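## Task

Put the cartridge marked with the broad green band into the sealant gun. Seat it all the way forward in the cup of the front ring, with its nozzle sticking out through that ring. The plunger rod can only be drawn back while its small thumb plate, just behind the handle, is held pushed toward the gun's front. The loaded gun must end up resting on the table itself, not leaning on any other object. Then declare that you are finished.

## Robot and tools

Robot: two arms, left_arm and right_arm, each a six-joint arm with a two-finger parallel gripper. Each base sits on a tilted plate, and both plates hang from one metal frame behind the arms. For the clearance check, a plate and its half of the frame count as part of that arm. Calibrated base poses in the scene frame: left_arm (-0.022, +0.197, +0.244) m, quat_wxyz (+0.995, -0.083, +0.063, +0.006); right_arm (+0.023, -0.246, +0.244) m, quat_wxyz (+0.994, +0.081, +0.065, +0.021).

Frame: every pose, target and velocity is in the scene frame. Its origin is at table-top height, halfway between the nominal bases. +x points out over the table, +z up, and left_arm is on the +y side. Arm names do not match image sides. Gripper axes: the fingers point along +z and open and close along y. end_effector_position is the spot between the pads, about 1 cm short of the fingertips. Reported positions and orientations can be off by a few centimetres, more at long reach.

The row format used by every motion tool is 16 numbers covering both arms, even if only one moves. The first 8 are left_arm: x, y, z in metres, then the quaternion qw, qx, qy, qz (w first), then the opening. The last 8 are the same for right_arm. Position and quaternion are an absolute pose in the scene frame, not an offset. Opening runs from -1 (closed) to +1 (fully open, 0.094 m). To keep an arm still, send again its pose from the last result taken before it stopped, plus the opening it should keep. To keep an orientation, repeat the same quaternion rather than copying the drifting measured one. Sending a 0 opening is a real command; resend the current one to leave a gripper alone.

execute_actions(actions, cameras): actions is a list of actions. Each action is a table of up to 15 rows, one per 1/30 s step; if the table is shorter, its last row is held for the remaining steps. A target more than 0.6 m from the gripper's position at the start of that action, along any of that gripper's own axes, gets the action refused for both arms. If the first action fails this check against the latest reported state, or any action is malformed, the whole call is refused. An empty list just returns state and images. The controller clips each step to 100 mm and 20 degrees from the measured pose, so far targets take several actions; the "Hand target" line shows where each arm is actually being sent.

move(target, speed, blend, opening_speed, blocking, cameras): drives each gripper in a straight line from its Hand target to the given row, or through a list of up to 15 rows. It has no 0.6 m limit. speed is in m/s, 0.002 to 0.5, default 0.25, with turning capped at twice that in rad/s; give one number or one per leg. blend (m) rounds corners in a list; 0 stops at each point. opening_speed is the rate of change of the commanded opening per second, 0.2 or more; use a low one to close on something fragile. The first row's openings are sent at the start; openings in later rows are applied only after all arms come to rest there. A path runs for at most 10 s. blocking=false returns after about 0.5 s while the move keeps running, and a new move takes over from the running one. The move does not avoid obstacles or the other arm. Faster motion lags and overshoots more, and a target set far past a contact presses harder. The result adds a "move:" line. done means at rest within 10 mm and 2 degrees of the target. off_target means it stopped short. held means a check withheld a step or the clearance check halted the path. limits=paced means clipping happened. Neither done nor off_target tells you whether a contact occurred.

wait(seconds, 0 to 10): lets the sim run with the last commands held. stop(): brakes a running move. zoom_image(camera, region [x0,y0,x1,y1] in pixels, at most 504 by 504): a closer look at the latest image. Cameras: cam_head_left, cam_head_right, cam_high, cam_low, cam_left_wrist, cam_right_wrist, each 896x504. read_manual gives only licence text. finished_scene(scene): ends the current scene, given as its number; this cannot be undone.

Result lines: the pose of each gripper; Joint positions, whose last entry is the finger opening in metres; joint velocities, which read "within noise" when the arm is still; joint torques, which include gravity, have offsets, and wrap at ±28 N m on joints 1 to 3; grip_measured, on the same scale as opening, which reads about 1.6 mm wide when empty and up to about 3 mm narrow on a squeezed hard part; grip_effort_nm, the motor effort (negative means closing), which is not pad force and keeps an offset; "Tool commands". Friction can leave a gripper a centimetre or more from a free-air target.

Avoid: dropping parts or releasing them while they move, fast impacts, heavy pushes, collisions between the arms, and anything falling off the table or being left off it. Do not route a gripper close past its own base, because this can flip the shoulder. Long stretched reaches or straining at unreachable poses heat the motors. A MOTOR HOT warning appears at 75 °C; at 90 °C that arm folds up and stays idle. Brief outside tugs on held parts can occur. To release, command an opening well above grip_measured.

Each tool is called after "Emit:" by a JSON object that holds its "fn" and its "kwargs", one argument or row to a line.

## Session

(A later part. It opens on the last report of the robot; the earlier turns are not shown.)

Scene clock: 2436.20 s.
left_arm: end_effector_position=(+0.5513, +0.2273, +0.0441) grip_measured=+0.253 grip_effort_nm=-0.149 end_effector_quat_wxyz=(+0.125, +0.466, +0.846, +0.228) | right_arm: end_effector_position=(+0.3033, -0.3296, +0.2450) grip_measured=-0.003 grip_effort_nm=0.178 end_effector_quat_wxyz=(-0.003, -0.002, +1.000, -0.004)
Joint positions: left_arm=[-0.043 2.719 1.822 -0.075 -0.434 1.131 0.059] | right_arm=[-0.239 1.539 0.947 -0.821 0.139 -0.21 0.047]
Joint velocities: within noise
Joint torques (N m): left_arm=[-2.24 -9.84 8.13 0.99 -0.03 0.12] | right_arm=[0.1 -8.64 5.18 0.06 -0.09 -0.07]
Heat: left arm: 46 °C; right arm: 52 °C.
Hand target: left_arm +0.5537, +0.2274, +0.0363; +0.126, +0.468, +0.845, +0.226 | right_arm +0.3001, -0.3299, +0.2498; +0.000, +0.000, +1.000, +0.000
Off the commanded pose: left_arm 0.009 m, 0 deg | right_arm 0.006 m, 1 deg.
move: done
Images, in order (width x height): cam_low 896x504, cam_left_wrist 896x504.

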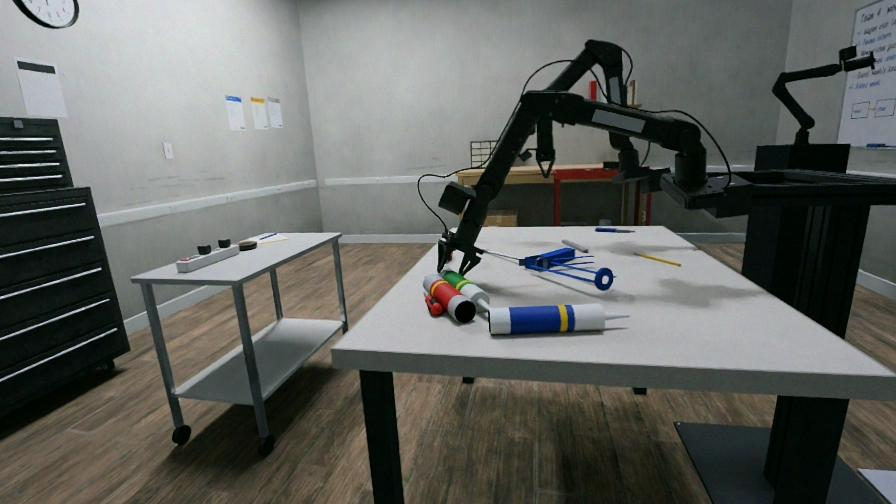

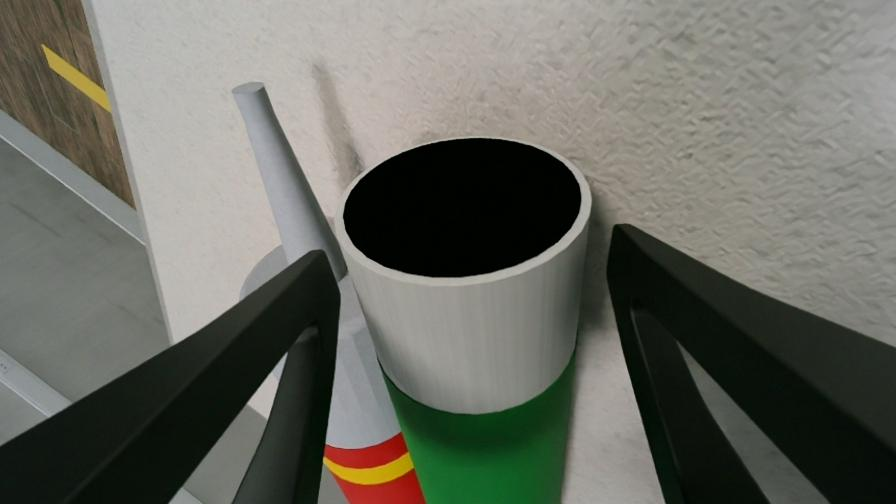

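Emit:
{"fn": "move", "kwargs": {
  "target": [
    [0.554,0.2275,0.036,0.1255,0.4683,0.8448,0.2264,-0.3,0.30,-0.33,0.25,0,0,1,0,0.0]
  ],
  "speed": 0.05,
  "opening_speed": 0.4,
  "cameras": ["cam_left_wrist"]
}}

Emit:
{"fn": "move", "kwargs": {
  "target": [
    [0.535,0.20,0.065,0.1255,0.4683,0.8448,0.2264,-0.3,0.30,-0.33,0.25,0,0,1,0,0.0],
    [0.495,0.155,0.065,0.1255,0.4683,0.8448,0.2264,-0.3,0.30,-0.33,0.25,0,0,1,0,0.0]
  ],
  "speed": 0.06,
  "blend": 0.01
}}

Scene clock: 2441.47 s.
left_arm: end_effector_position=(+0.5513, +0.2272, +0.0441) grip_measured=-0.028 grip_effort_nm=-1.028 end_effector_quat_wxyz=(+0.125, +0.466, +0.846, +0.228) | right_arm: end_effector_position=(+0.3033, -0.3296, +0.2450) grip_measured=-0.003 grip_effort_nm=0.173 end_effector_quat_wxyz=(-0.003, -0.002, +1.000, -0.004)
Joint positions: left_arm=[-0.043 2.719 1.822 -0.075 -0.434 1.131 0.046] | right_arm=[-0.239 1.539 0.947 -0.821 0.139 -0.21 0.047]
Joint velocities: within noise
Joint torques (N m): left_arm=[-2.09 -9.69 8.1 1.01 -0.05 0.12] | right_arm=[0.09 -8.64 5.19 0.06 -0.09 -0.06]
Heat: left arm: 45 °C; right arm: 52 °C.
Hand target: left_arm +0.5537, +0.2274, +0.0363; +0.126, +0.468, +0.845, +0.227 | right_arm +0.3001, -0.3299, +0.2498; +0.000, +0.000, +1.000, +0.000
Off the commanded pose: left_arm 0.009 m, 0 deg | right_arm 0.006 m, 1 deg.
move: done
Images, in order (width x height): cam_left_wrist 896x504.

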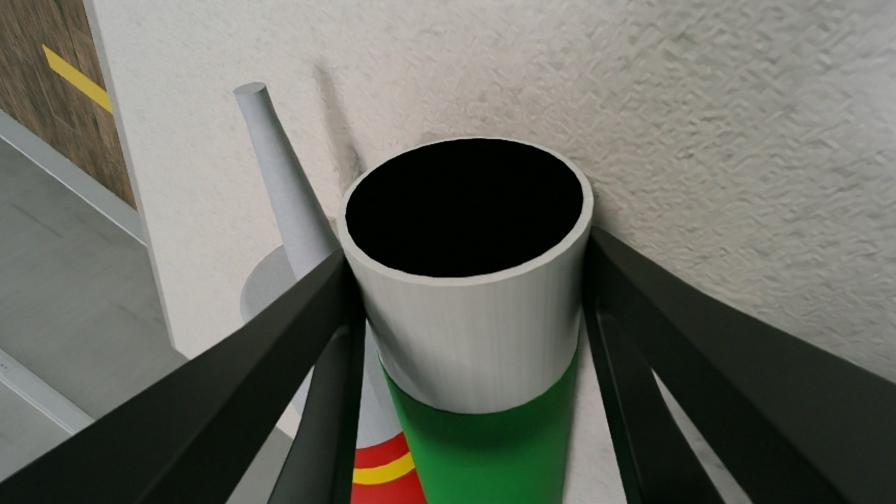

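Scene clock: 2443.60 s.
left_arm: end_effector_position=(+0.4869, +0.1638, +0.0424) grip_measured=-0.028 grip_effort_nm=-1.028 end_effector_quat_wxyz=(+0.105, +0.474, +0.844, +0.226) | right_arm: end_effector_position=(+0.3033, -0.3296, +0.2450) grip_measured=-0.003 grip_effort_nm=0.178 end_effector_quat_wxyz=(-0.003, -0.002, +1.000, -0.004)
Joint positions: left_arm=[-0.19 2.627 1.535 0.017 -0.523 0.996 0.046] | right_arm=[-0.239 1.539 0.947 -0.821 0.139 -0.21 0.047]
Joint velocities: within noise
Joint torques (N m): left_arm=[-4.36 -14.75 3.23 0.83 -0.09 -0.19] | right_arm=[0.17 -8.68 5.11 0.08 -0.1 -0.04]
Heat: left arm: 46 °C; right arm: 52 °C.
Hand target: left_arm +0.4951, +0.1551, +0.0640; +0.125, +0.468, +0.845, +0.226 | right_arm +0.3001, -0.3299, +0.2498; +0.000, +0.000, +1.000, +0.000
Off the commanded pose: left_arm 0.026 m, 2 deg | right_arm 0.006 m, 1 deg.
move: off_target (left_arm)

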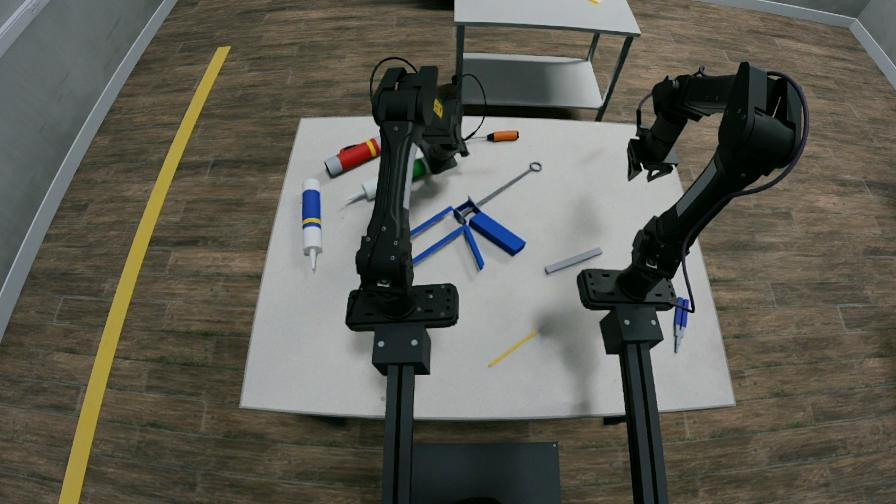

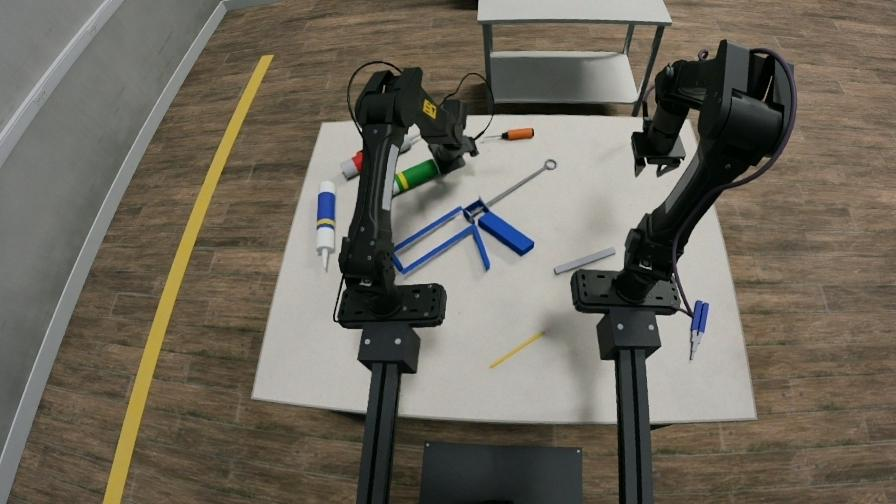

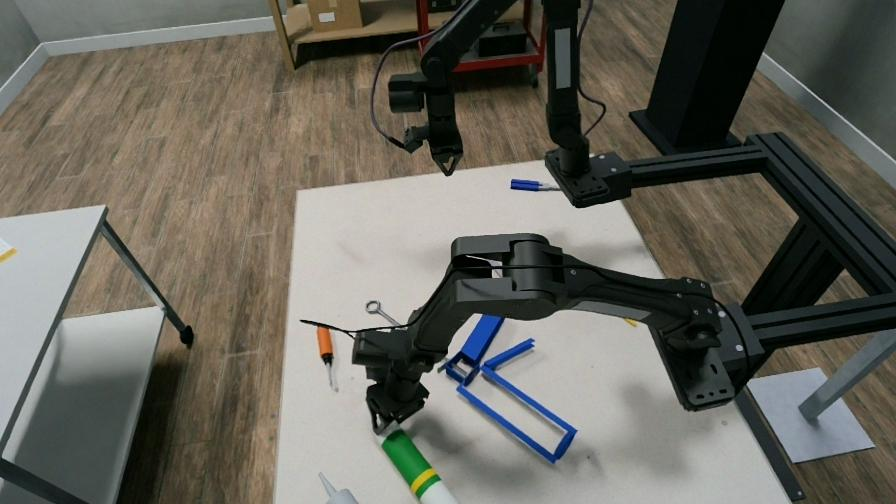

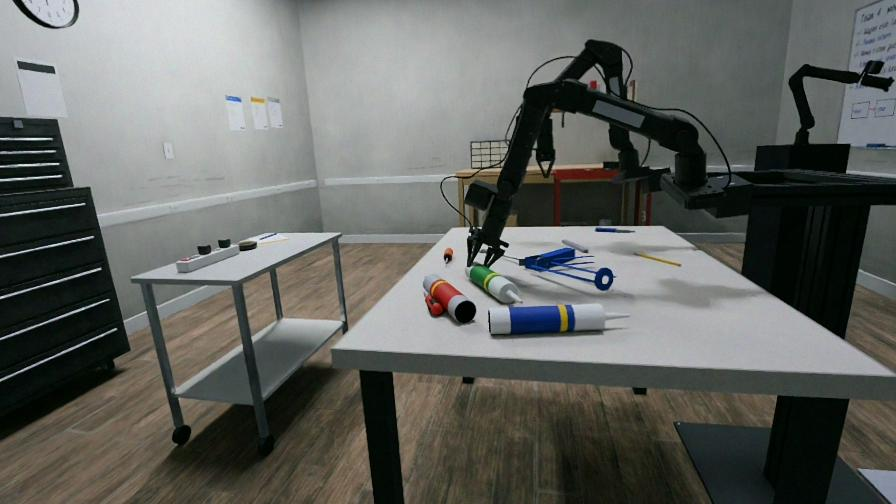

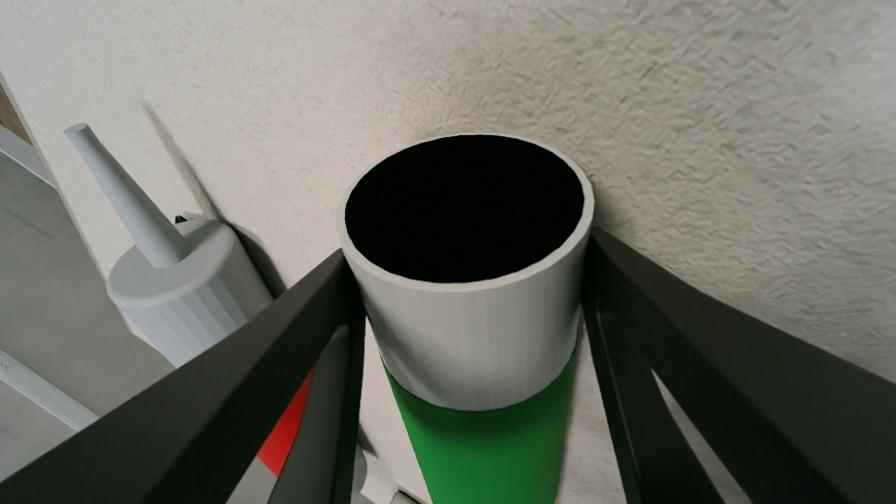

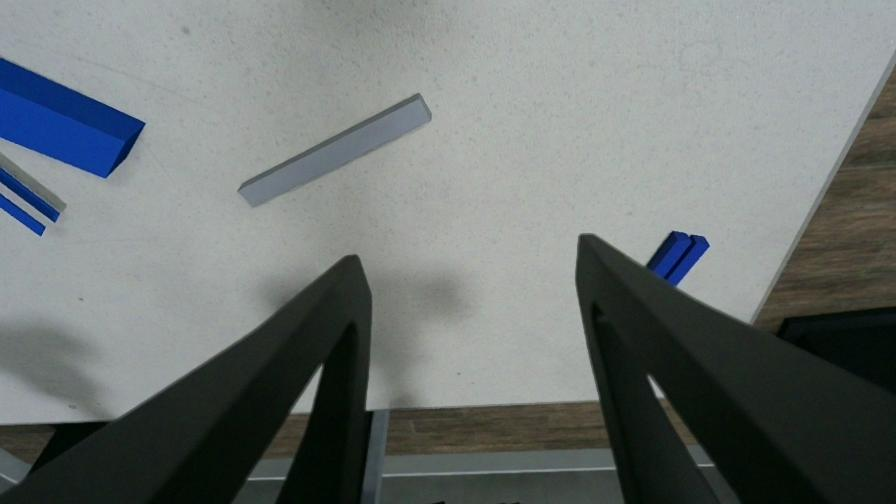

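Emit:
{"fn": "move", "kwargs": {
  "target": [
    [0.488,0.163,0.046,0.1255,0.4683,0.8448,0.2264,-0.3,0.30,-0.33,0.25,0,0,1,0,0.0],
    [0.488,0.163,0.046,0.1255,0.4683,0.8448,0.2264,0.45,0.30,-0.33,0.25,0,0,1,0,0.0],
    [0.45,0.14,0.14,0.1255,0.4683,0.8448,0.2264,0.6,0.30,-0.33,0.25,0,0,1,0,0.0],
    [0.42,0.18,0.25,0.2884,0.5049,0.7925,-0.1838,1.0,0.30,-0.33,0.25,0,0,1,0,0.0]
  ],
  "speed": [0.05,0.05,0.08,0.2],
  "cameras": ["cam_left_wrist","cam_head_right"]
}}

Scene clock: 2454.40 s.
left_arm: end_effector_position=(+0.4094, +0.1771, +0.2267) grip_measured=+0.997 grip_effort_nm=0.149 end_effector_quat_wxyz=(+0.265, +0.500, +0.802, -0.192) | right_arm: end_effector_position=(+0.3033, -0.3296, +0.2450) grip_measured=-0.003 grip_effort_nm=0.173 end_effector_quat_wxyz=(-0.003, -0.002, +1.000, -0.004)
Joint positions: left_arm=[0.139 1.988 1.297 -0.572 0.504 1.246 0.094] | right_arm=[-0.239 1.539 0.947 -0.821 0.139 -0.21 0.047]
Joint velocities: within noise
Joint torques (N m): left_arm=[-1.37 -11.45 8.5 0.32 0.47 0.15] | right_arm=[0.14 -8.66 5.2 0.09 -0.09 -0.07]
Heat: left arm: 50 °C; right arm: 52 °C.
Hand target: left_arm +0.4196, +0.1799, +0.2496; +0.288, +0.505, +0.793, -0.183 | right_arm +0.3001, -0.3299, +0.2498; +0.000, +0.000, +1.000, +0.000
Off the commanded pose: left_arm 0.026 m, 3 deg | right_arm 0.006 m, 1 deg.
move: off_target (left_arm); target 3's new opening was sent with left_arm's hand 0.022 m and 2 deg from that target; target 4's new opening was sent with left_arm's hand 0.026 m and 3 deg from that target
Images, in order (width x height): cam_head_right 896x504, cam_left_wrist 896x504.

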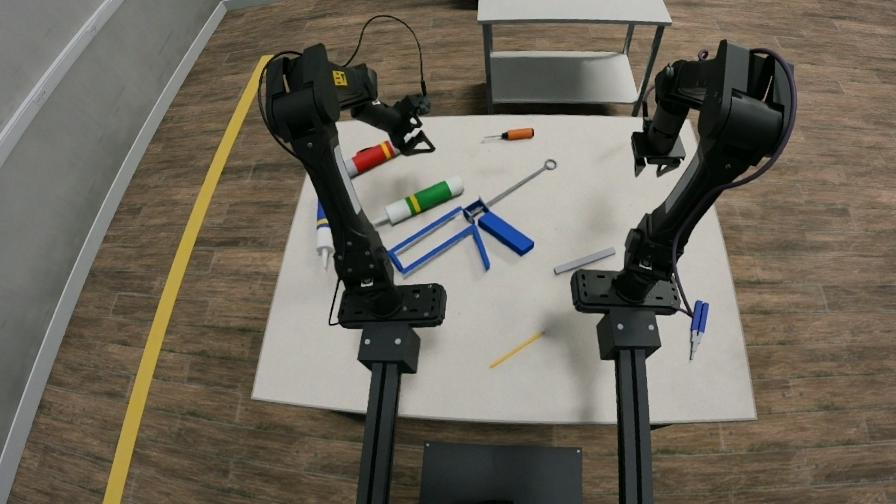

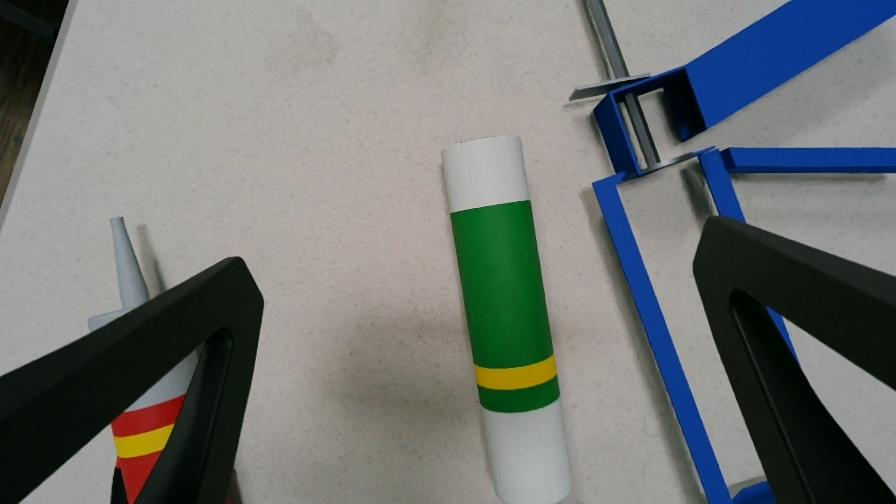

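Emit:
{"fn": "move", "kwargs": {
  "target": [0.375,0.20,0.11,0,0.5128,0.8585,0,0.5,0.30,-0.33,0.25,0,0,1,0,0.0],
  "speed": 0.15,
  "cameras": ["cam_left_wrist"]
}}

Scene clock: 2467.50 s.
left_arm: end_effector_position=(+0.3661, +0.2062, +0.1129) grip_measured=+0.503 grip_effort_nm=-0.139 end_effector_quat_wxyz=(-0.007, +0.512, +0.859, -0.006) | right_arm: end_effector_position=(+0.3033, -0.3296, +0.2450) grip_measured=-0.003 grip_effort_nm=0.173 end_effector_quat_wxyz=(-0.003, -0.002, +1.000, -0.004)
Joint positions: left_arm=[-0.019 2.226 1.293 -0.53 -0.164 1.075 0.071] | right_arm=[-0.239 1.539 0.947 -0.821 0.139 -0.21 0.047]
Joint velocities: within noise
Joint torques (N m): left_arm=[-3.43 -7.45 6.67 0.35 -0.03 -0.14] | right_arm=[0.12 -8.62 5.15 0.08 -0.1 -0.06]
Heat: left arm: 49 °C; right arm: 52 °C.
Hand target: left_arm +0.3746, +0.2000, +0.1102; +0.000, +0.513, +0.859, +0.000 | right_arm +0.3001, -0.3299, +0.2498; +0.000, +0.000, +1.000, +0.000
Off the commanded pose: left_arm 0.011 m, 1 deg | right_arm 0.006 m, 1 deg.
move: off_target (left_arm)
Images, in order (width x height): cam_left_wrist 896x504.

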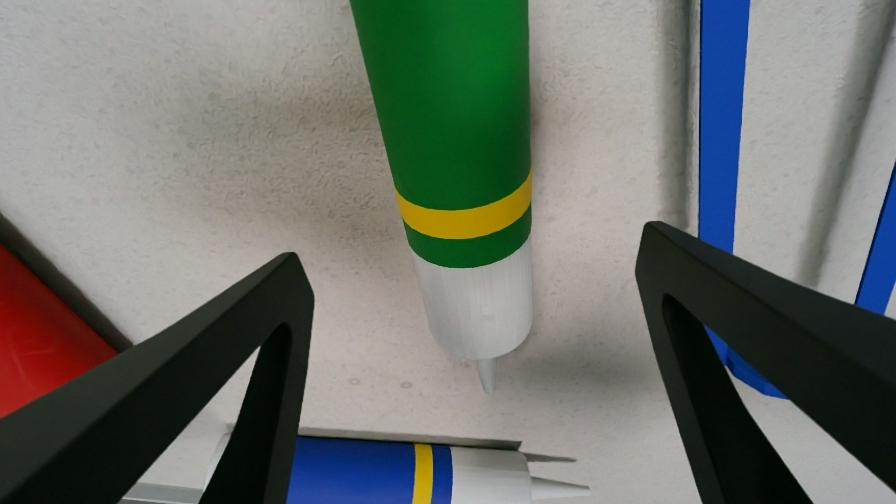

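Emit:
{"fn": "move", "kwargs": {
  "target": [
    [0.374,0.198,0.07,0,0.5128,0.8585,0,0.4,0.30,-0.33,0.25,0,0,1,0,0.0],
    [0.374,0.199,0.034,0,0.5128,0.8585,0,0.4,0.30,-0.33,0.25,0,0,1,0,0.0],
    [0.374,0.199,0.034,0,0.5128,0.8585,0,-0.35,0.30,-0.33,0.25,0,0,1,0,0.0]
  ],
  "speed": 0.06,
  "opening_speed": 0.5,
  "cameras": ["cam_left_wrist","cam_low"]
}}

Scene clock: 2474.97 s.
left_arm: end_effector_position=(+0.3687, +0.1977, +0.0407) grip_measured=-0.016 grip_effort_nm=-1.028 end_effector_quat_wxyz=(-0.004, +0.511, +0.860, -0.003) | right_arm: end_effector_position=(+0.3033, -0.3296, +0.2450) grip_measured=-0.003 grip_effort_nm=0.178 end_effector_quat_wxyz=(-0.003, -0.002, +1.000, -0.004)
Joint positions: left_arm=[-0.011 2.445 1.332 -0.342 -0.165 1.082 0.046] | right_arm=[-0.239 1.539 0.947 -0.821 0.139 -0.21 0.047]
Joint velocities: within noise
Joint torques (N m): left_arm=[-1.55 -7.71 5.53 0.4 -0.01 0.15] | right_arm=[0.12 -8.69 5.18 0.07 -0.09 -0.06]
Heat: left arm: 46 °C; right arm: 52 °C.
Hand target: left_arm +0.3739, +0.1990, +0.0342; +0.000, +0.513, +0.858, +0.000 | right_arm +0.3001, -0.3299, +0.2498; +0.000, +0.000, +1.000, +0.000
Off the commanded pose: left_arm 0.009 m, 1 deg | right_arm 0.006 m, 1 deg.
move: done
Images, in order (width x height): cam_low 896x504, cam_left_wrist 896x504.

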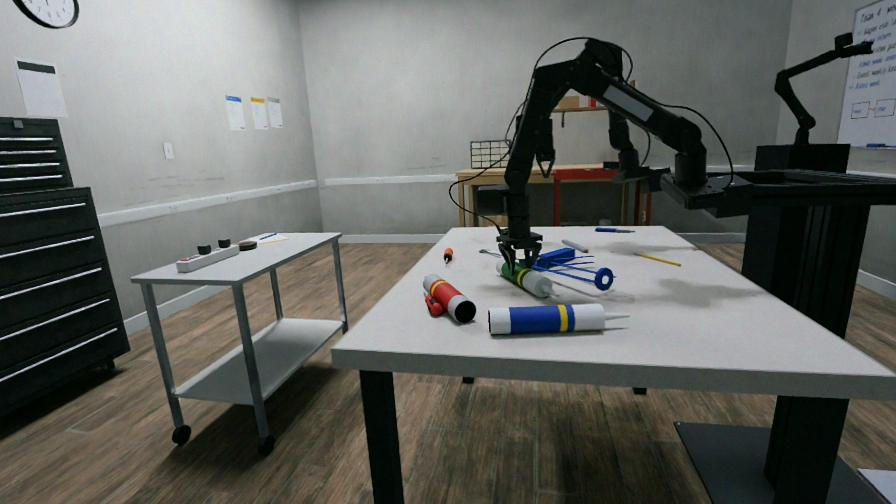

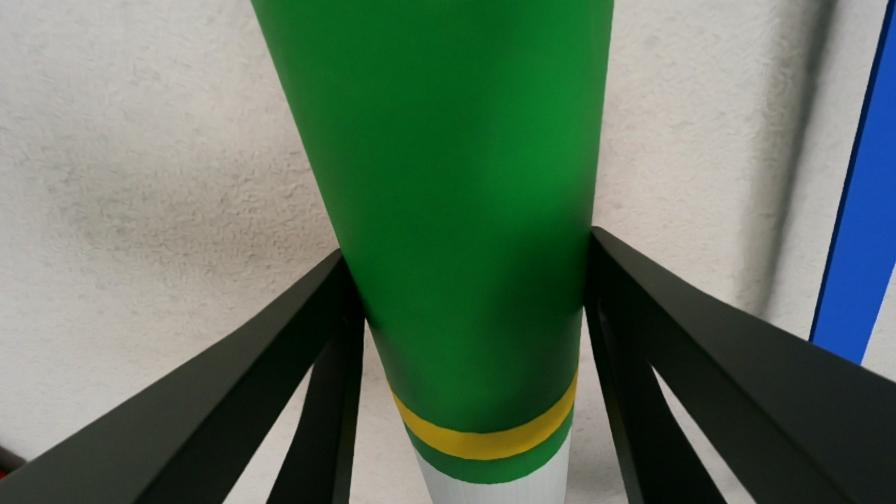

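Emit:
{"fn": "move", "kwargs": {
  "target": [
    [0.372,0.199,0.12,0,0.5128,0.8585,0,-0.35,0.30,-0.33,0.25,0,0,1,0,0.0],
    [0.35,0.16,0.17,0,0.4695,0.8829,0,-0.35,0.30,-0.33,0.25,0,0,1,0,0.0],
    [0.3175,0.115,0.15,0.0939,0.4360,0.8938,-0.0458,-0.35,0.30,-0.33,0.25,0,0,1,0,0.0]
  ],
  "speed": 0.1,
  "blend": [0.01,0.02,0],
  "cameras": ["cam_left_wrist","cam_low","cam_head_right"]
}}

Scene clock: 2491.53 s.
left_arm: end_effector_position=(+0.2987, +0.1255, +0.1284) grip_measured=-0.017 grip_effort_nm=-1.028 end_effector_quat_wxyz=(+0.048, +0.439, +0.896, -0.046) | right_arm: end_effector_position=(+0.3033, -0.3296, +0.2450) grip_measured=-0.003 grip_effort_nm=0.178 end_effector_quat_wxyz=(-0.003, -0.002, +1.000, -0.004)
Joint positions: left_arm=[-0.215 2.033 0.913 -0.291 -0.073 0.725 0.046] | right_arm=[-0.239 1.539 0.947 -0.821 0.139 -0.21 0.047]
Joint velocities: within noise
Joint torques (N m): left_arm=[-3.55 -11.92 3.81 0.57 0.24 -0.15] | right_arm=[0.14 -8.64 5.11 0.07 -0.11 -0.04]
Heat: left arm: 45 °C; right arm: 52 °C.
Hand target: left_arm +0.3169, +0.1152, +0.1496; +0.093, +0.437, +0.894, -0.047 | right_arm +0.3001, -0.3299, +0.2498; +0.000, +0.000, +1.000, +0.000
Off the commanded pose: left_arm 0.030 m, 5 deg | right_arm 0.006 m, 1 deg.
move: off_target (left_arm)
Images, in order (width x height): cam_head_right 896x504, cam_low 896x504, cam_left_wrist 896x504.

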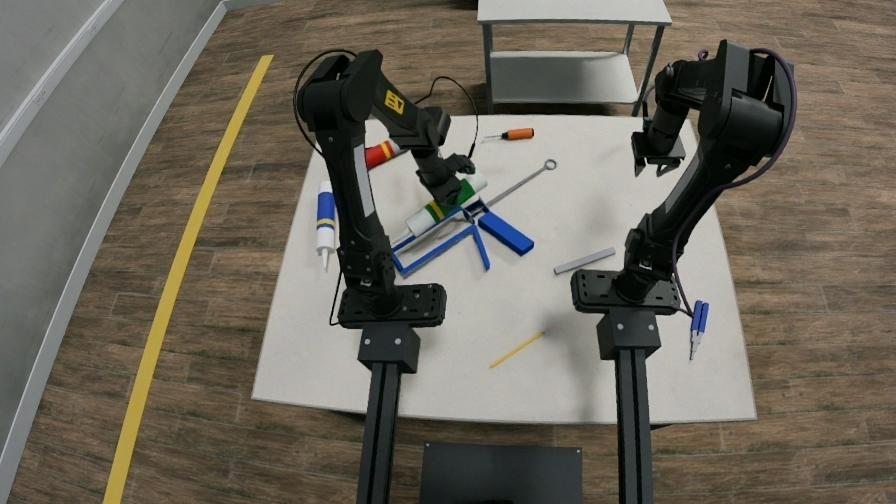

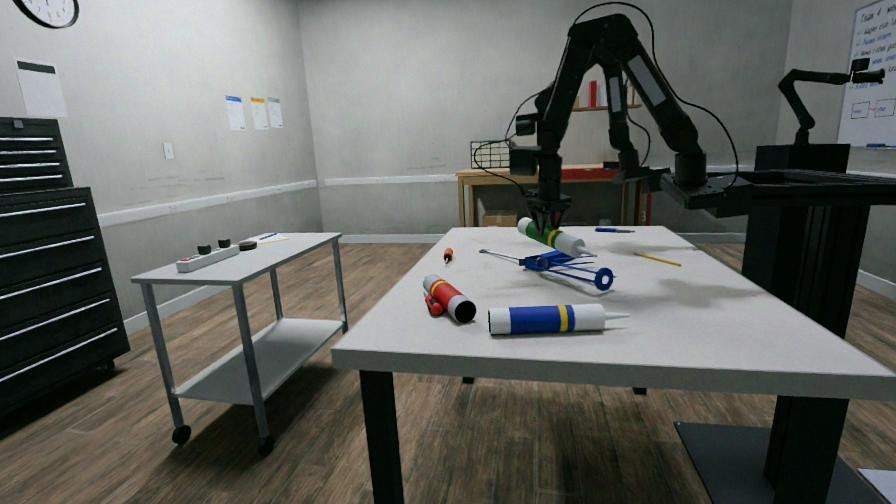

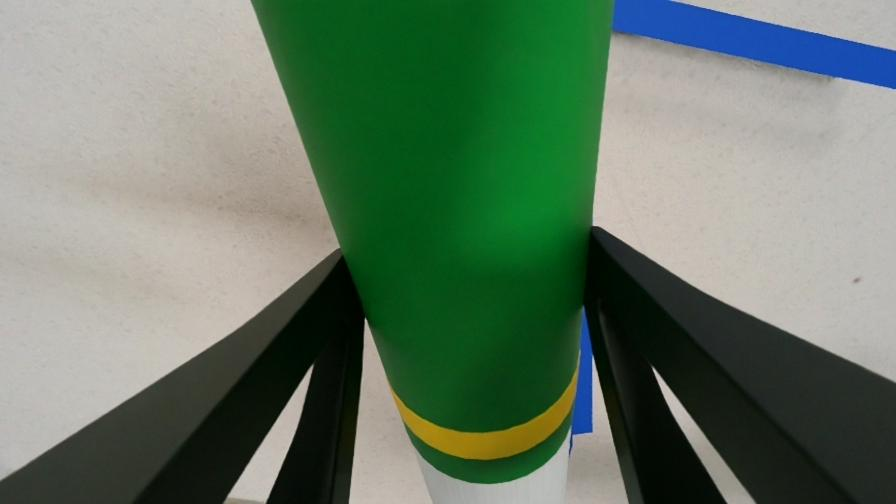

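Emit:
{"fn": "zoom_image", "kwargs": {
  "camera": "cam_head_right",
  "region": [370, 150, 570, 290]
}}

Emit:
{"fn": "zoom_image", "kwargs": {
  "camera": "cam_low",
  "region": [480, 200, 640, 310]
}}

Scaled by 2.520 from the camera's 896x504 image, which has a finer 1280x720 frame.

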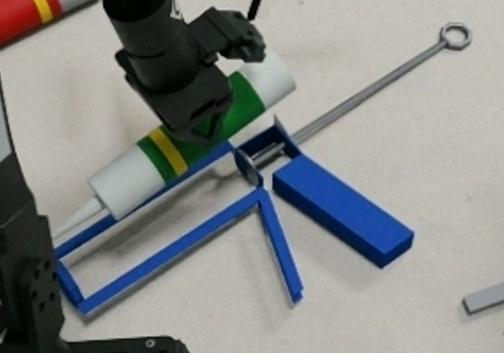

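Scaled by 3.150 from the camera's 896x504 image, which has a finer 1280x720 frame.

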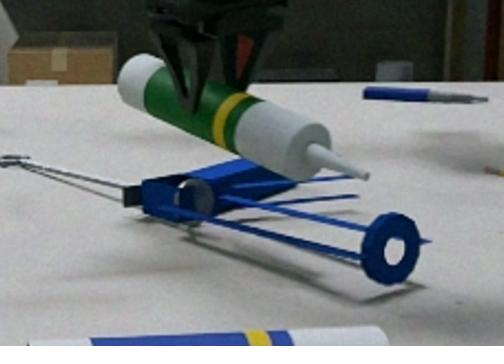

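Emit:
{"fn": "move", "kwargs": {
  "target": [
    [0.288,0.122,0.100,0.0943,0.4281,0.8976,-0.0450,-0.35,0.30,-0.33,0.25,0,0,1,0,0.0]
  ],
  "speed": 0.06,
  "cameras": ["cam_left_wrist","cam_low","cam_head_right"]
}}

Emit:
{"fn": "zoom_image", "kwargs": {
  "camera": "cam_low",
  "region": [520, 220, 640, 310]
}}

Emit:
{"fn": "zoom_image", "kwargs": {
  "camera": "cam_head_right",
  "region": [370, 180, 510, 290]
}}

Scene clock: 2509.47 s.
left_arm: end_effector_position=(+0.2808, +0.1262, +0.1012) grip_measured=-0.017 grip_effort_nm=-1.028 end_effector_quat_wxyz=(+0.076, +0.431, +0.898, -0.039) | right_arm: end_effector_position=(+0.3033, -0.3296, +0.2450) grip_measured=-0.003 grip_effort_nm=0.173 end_effector_quat_wxyz=(-0.003, -0.002, +1.000, -0.004)
Joint positions: left_arm=[-0.206 2.073 0.765 -0.043 -0.071 0.724 0.046] | right_arm=[-0.239 1.539 0.947 -0.821 0.139 -0.21 0.047]
Joint velocities: within noise
Joint torques (N m): left_arm=[-1.39 -6.01 3 0.83 0.24 0.06] | right_arm=[0.17 -8.59 5.16 0.1 -0.09 -0.04]
Heat: left arm: 49 °C; right arm: 51 °C.
Hand target: left_arm +0.2878, +0.1221, +0.1003; +0.094, +0.428, +0.898, -0.045 | right_arm +0.3001, -0.3299, +0.2498; +0.000, +0.000, +1.000, +0.000
Off the commanded pose: left_arm 0.008 m, 2 deg | right_arm 0.006 m, 1 deg.
move: done
Images, in order (width x height): cam_head_right 896x504, cam_low 896x504, cam_left_wrist 896x504.

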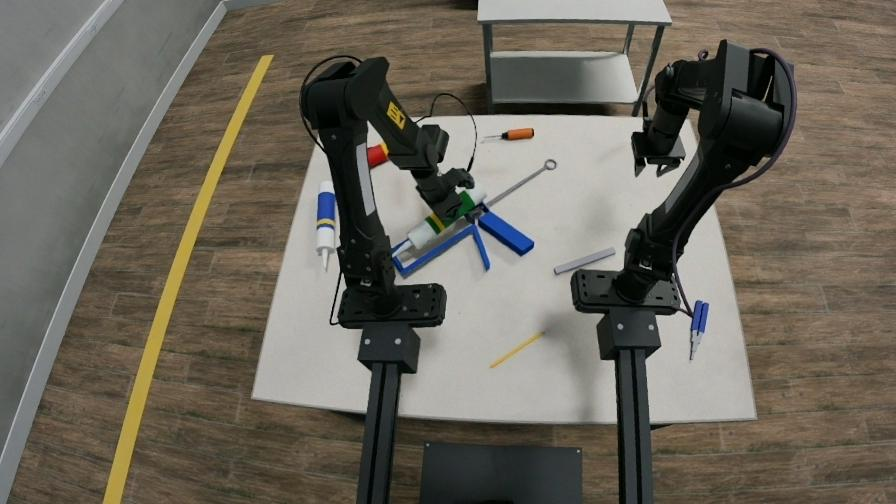

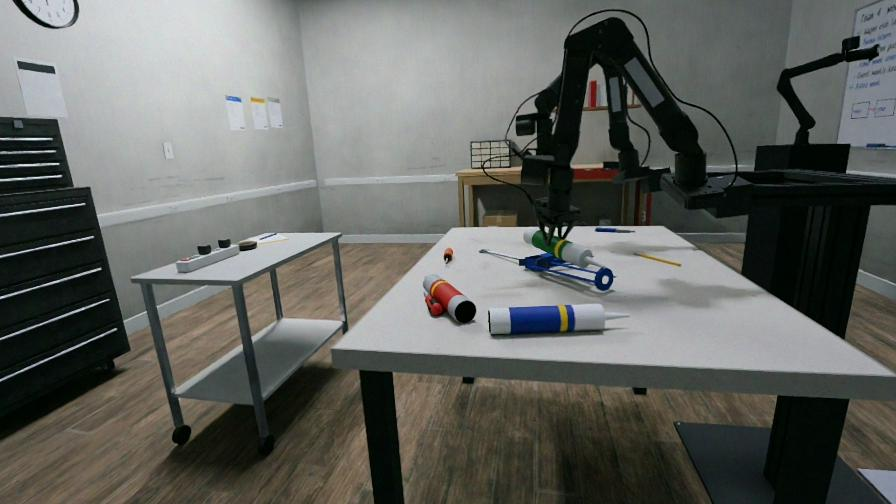

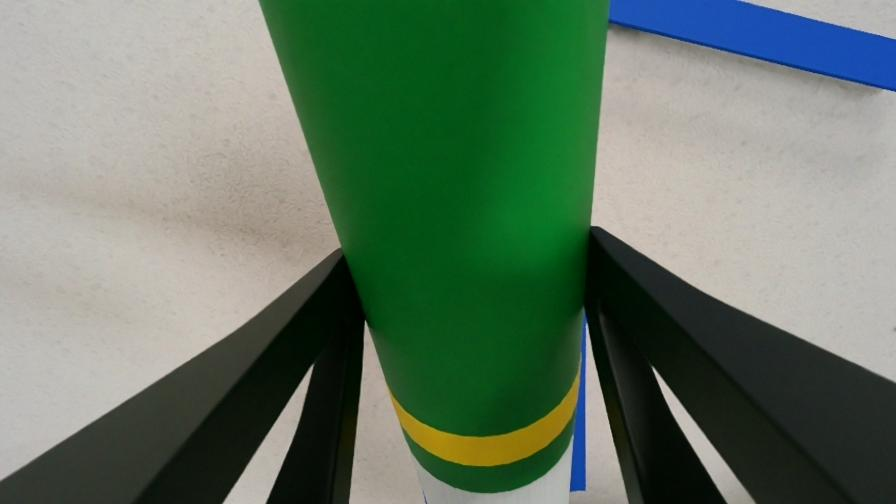

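Scaled by 4.200 from the camera's 896x504 image, which has a finer 1280x720 frame.

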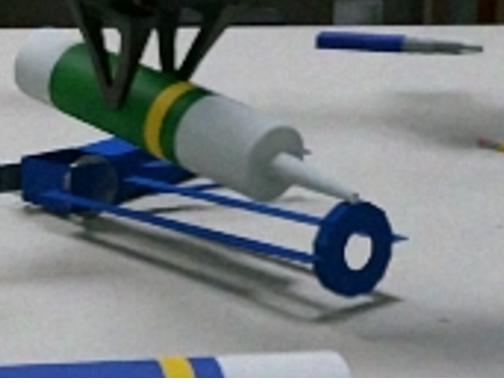

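Scaled by 3.600 from the camera's 896x504 image, which has a finer 1280x720 frame.

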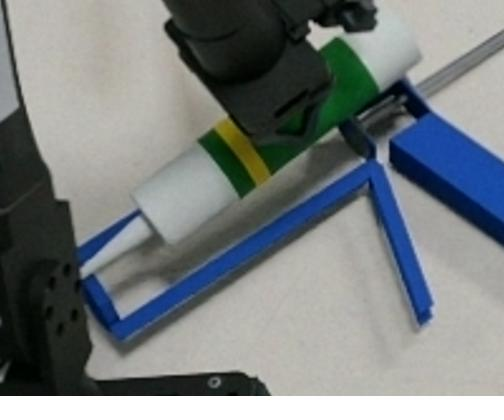

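Emit:
{"fn": "move", "kwargs": {
  "target": [
    [0.298,0.109,0.100,0.0943,0.4281,0.8976,-0.0450,-0.35,0.30,-0.33,0.25,0,0,1,0,0.0],
    [0.298,0.109,0.076,0.0943,0.4281,0.8976,-0.0450,-0.35,0.30,-0.33,0.25,0,0,1,0,0.0]
  ],
  "speed": 0.05,
  "cameras": ["cam_left_wrist","cam_low","cam_head_right"]
}}

Emit:
{"fn": "zoom_image", "kwargs": {
  "camera": "cam_low",
  "region": [520, 220, 640, 310]
}}

Emit:
{"fn": "zoom_image", "kwargs": {
  "camera": "cam_head_right",
  "region": [370, 180, 510, 290]
}}

Scene clock: 2520.43 s.
left_arm: end_effector_position=(+0.2837, +0.1166, +0.0764) grip_measured=-0.018 grip_effort_nm=-1.023 end_effector_quat_wxyz=(+0.072, +0.430, +0.899, -0.043) | right_arm: end_effector_position=(+0.3033, -0.3296, +0.2450) grip_measured=-0.003 grip_effort_nm=0.173 end_effector_quat_wxyz=(-0.003, -0.002, +1.000, -0.004)
Joint positions: left_arm=[-0.218 2.191 0.808 0.02 -0.069 0.708 0.046] | right_arm=[-0.239 1.539 0.947 -0.821 0.139 -0.21 0.047]
Joint velocities: within noise
Joint torques (N m): left_arm=[-2.24 -6.02 4.83 0.77 0.17 -0.01] | right_arm=[0.18 -8.68 5.12 0.08 -0.09 -0.04]
Heat: left arm: 45 °C; right arm: 51 °C.
Hand target: left_arm +0.2976, +0.1092, +0.0767; +0.094, +0.428, +0.898, -0.045 | right_arm +0.3001, -0.3300, +0.2498; +0.000, +0.000, +1.000, +0.000
Off the commanded pose: left_arm 0.016 m, 3 deg | right_arm 0.006 m, 1 deg.
move: off_target (left_arm)
Images, in order (width x height): cam_head_right 896x504, cam_low 896x504, cam_left_wrist 896x504.

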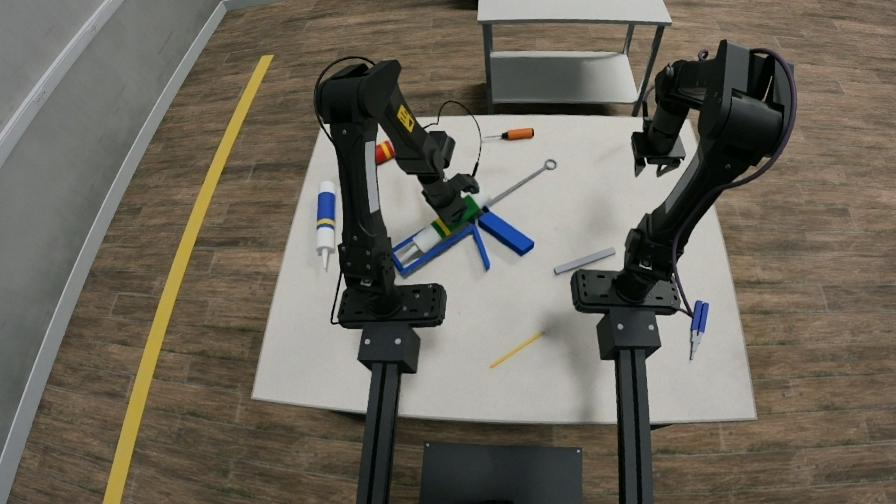

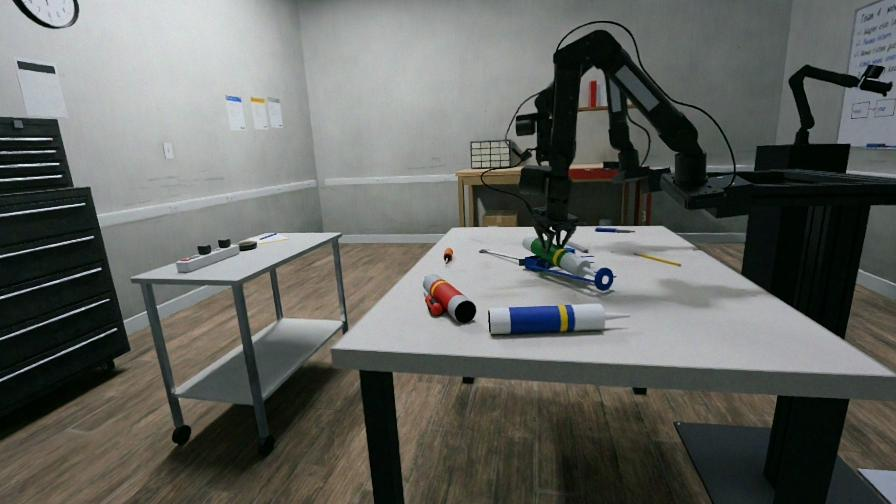

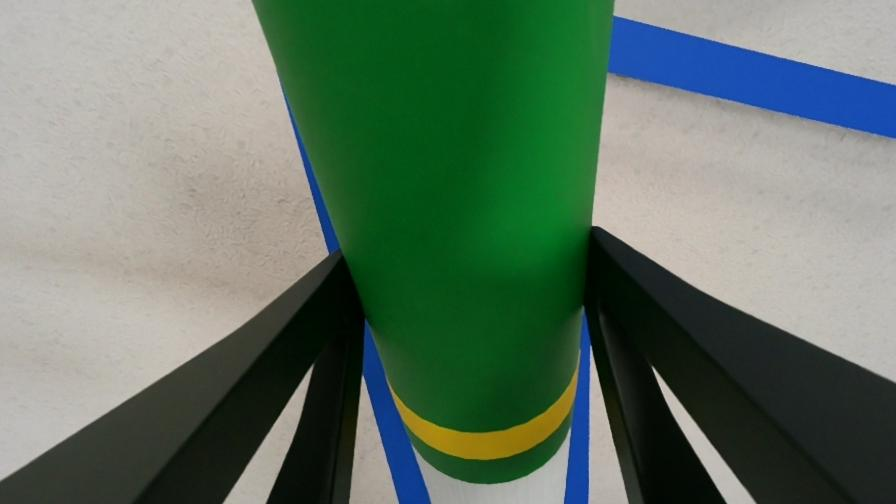

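Scaled by 4.200 from the camera's 896x504 image, which has a finer 1280x720 frame.

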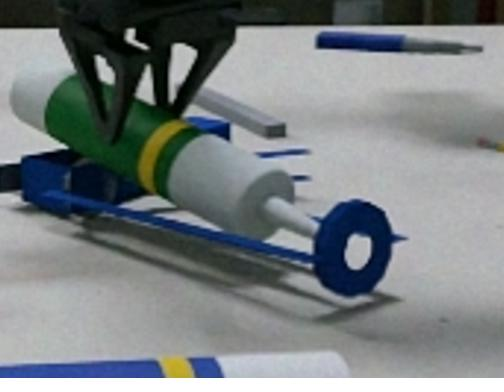

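Scaled by 3.600 from the camera's 896x504 image, which has a finer 1280x720 frame.

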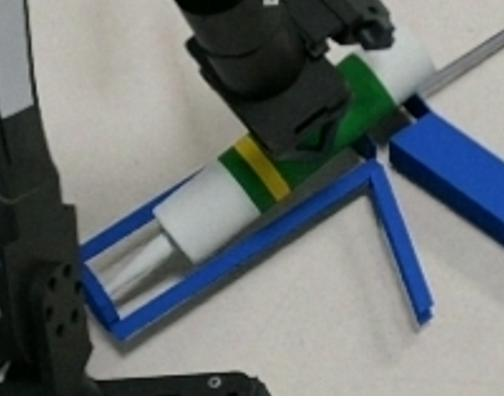

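Emit:
{"fn": "move", "kwargs": {
  "target": [
    [0.276,0.130,0.070,0.0943,0.4281,0.8976,-0.0450,-0.35,0.30,-0.33,0.25,0,0,1,0,0.0]
  ],
  "speed": 0.05,
  "cameras": ["cam_left_wrist","cam_low","cam_head_right"]
}}

Emit:
{"fn": "zoom_image", "kwargs": {
  "camera": "cam_low",
  "region": [520, 220, 640, 310]
}}

Emit:
{"fn": "zoom_image", "kwargs": {
  "camera": "cam_head_right",
  "region": [370, 180, 510, 290]
}}

Scene clock: 2527.10 s.
left_arm: end_effector_position=(+0.2745, +0.1295, +0.0694) grip_measured=-0.018 grip_effort_nm=-1.028 end_effector_quat_wxyz=(+0.087, +0.426, +0.900, -0.044) | right_arm: end_effector_position=(+0.3033, -0.3296, +0.2450) grip_measured=-0.003 grip_effort_nm=0.173 end_effector_quat_wxyz=(-0.003, -0.002, +1.000, -0.004)
Joint positions: left_arm=[-0.168 2.191 0.731 0.13 -0.048 0.752 0.046] | right_arm=[-0.239 1.539 0.947 -0.821 0.139 -0.21 0.047]
Joint velocities: within noise
Joint torques (N m): left_arm=[-1.2 -6.94 1.54 0.67 0.15 0.16] | right_arm=[0.14 -8.59 5.15 0.09 -0.09 -0.06]
Heat: left arm: 44 °C; right arm: 51 °C.
Hand target: left_arm +0.2760, +0.1300, +0.0700; +0.094, +0.428, +0.898, -0.045 | right_arm +0.3001, -0.3300, +0.2498; +0.000, +0.000, +1.000, +0.000
Off the commanded pose: left_arm 0.002 m, 1 deg | right_arm 0.006 m, 1 deg.
move: done
Images, in order (width x height): cam_head_right 896x504, cam_low 896x504, cam_left_wrist 896x504.

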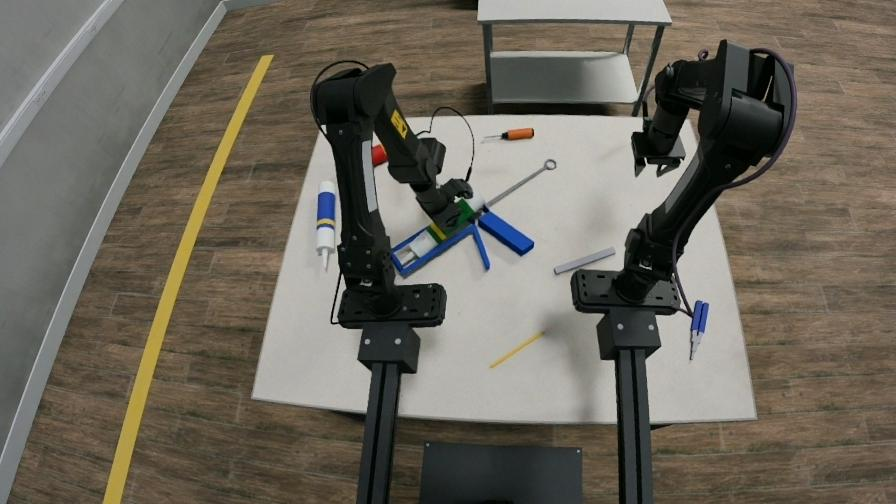

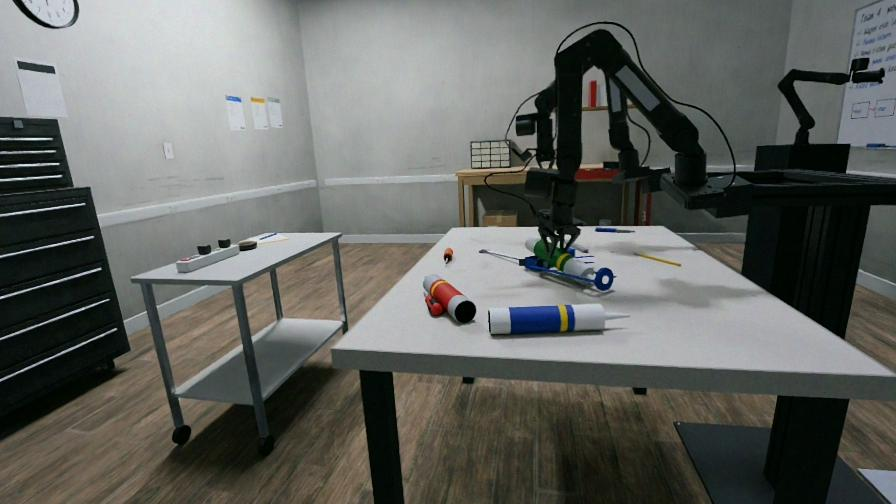

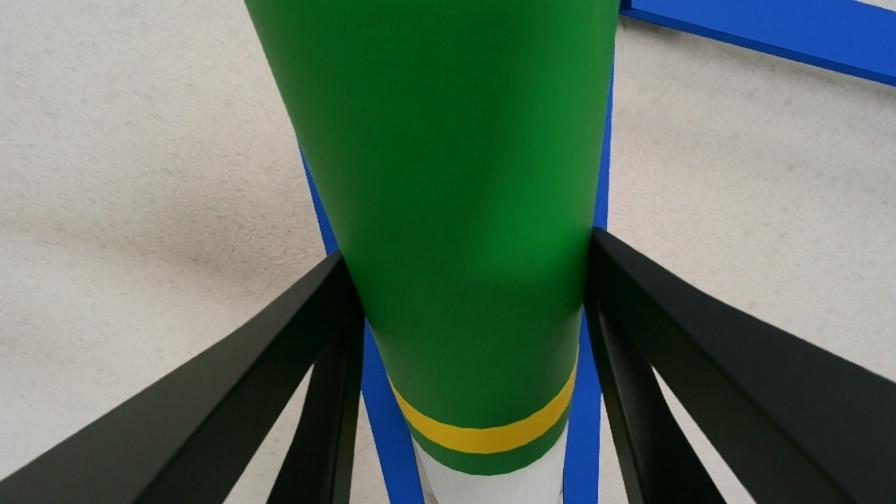

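Scaled by 4.200 from the camera's 896x504 image, which has a finer 1280x720 frame.

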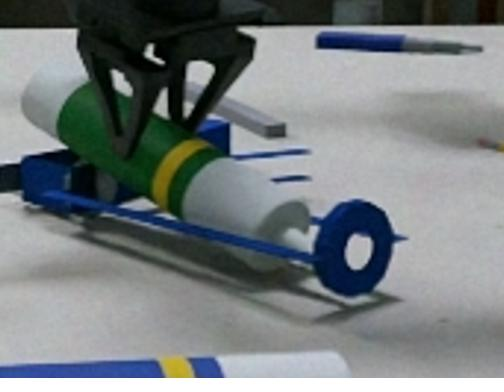

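Scaled by 3.600 from the camera's 896x504 image, which has a finer 1280x720 frame.

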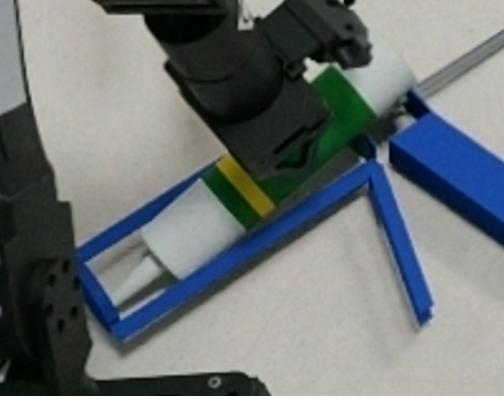

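Emit:
{"fn": "zoom_image", "kwargs": {
  "camera": "cam_low",
  "region": [570, 255, 630, 300]
}}

Emit:
{"fn": "zoom_image", "kwargs": {
  "camera": "cam_head_right",
  "region": [385, 220, 455, 280]
}}

Scaled by 8.400 from the camera's 896x504 image, which has a finer 1280x720 frame.

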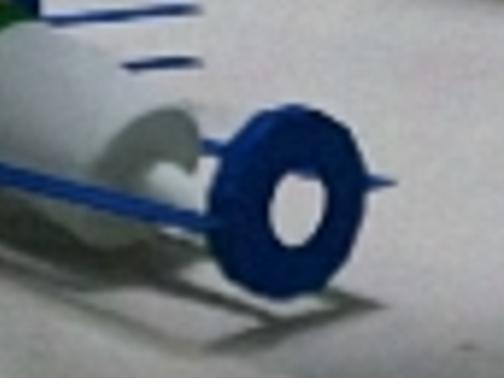

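Scaled by 7.200 from the camera's 896x504 image, which has a finer 1280x720 frame.

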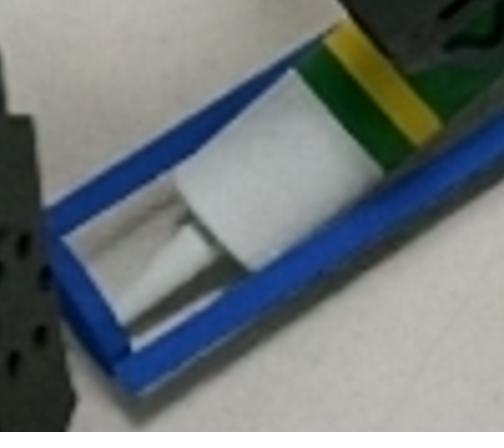

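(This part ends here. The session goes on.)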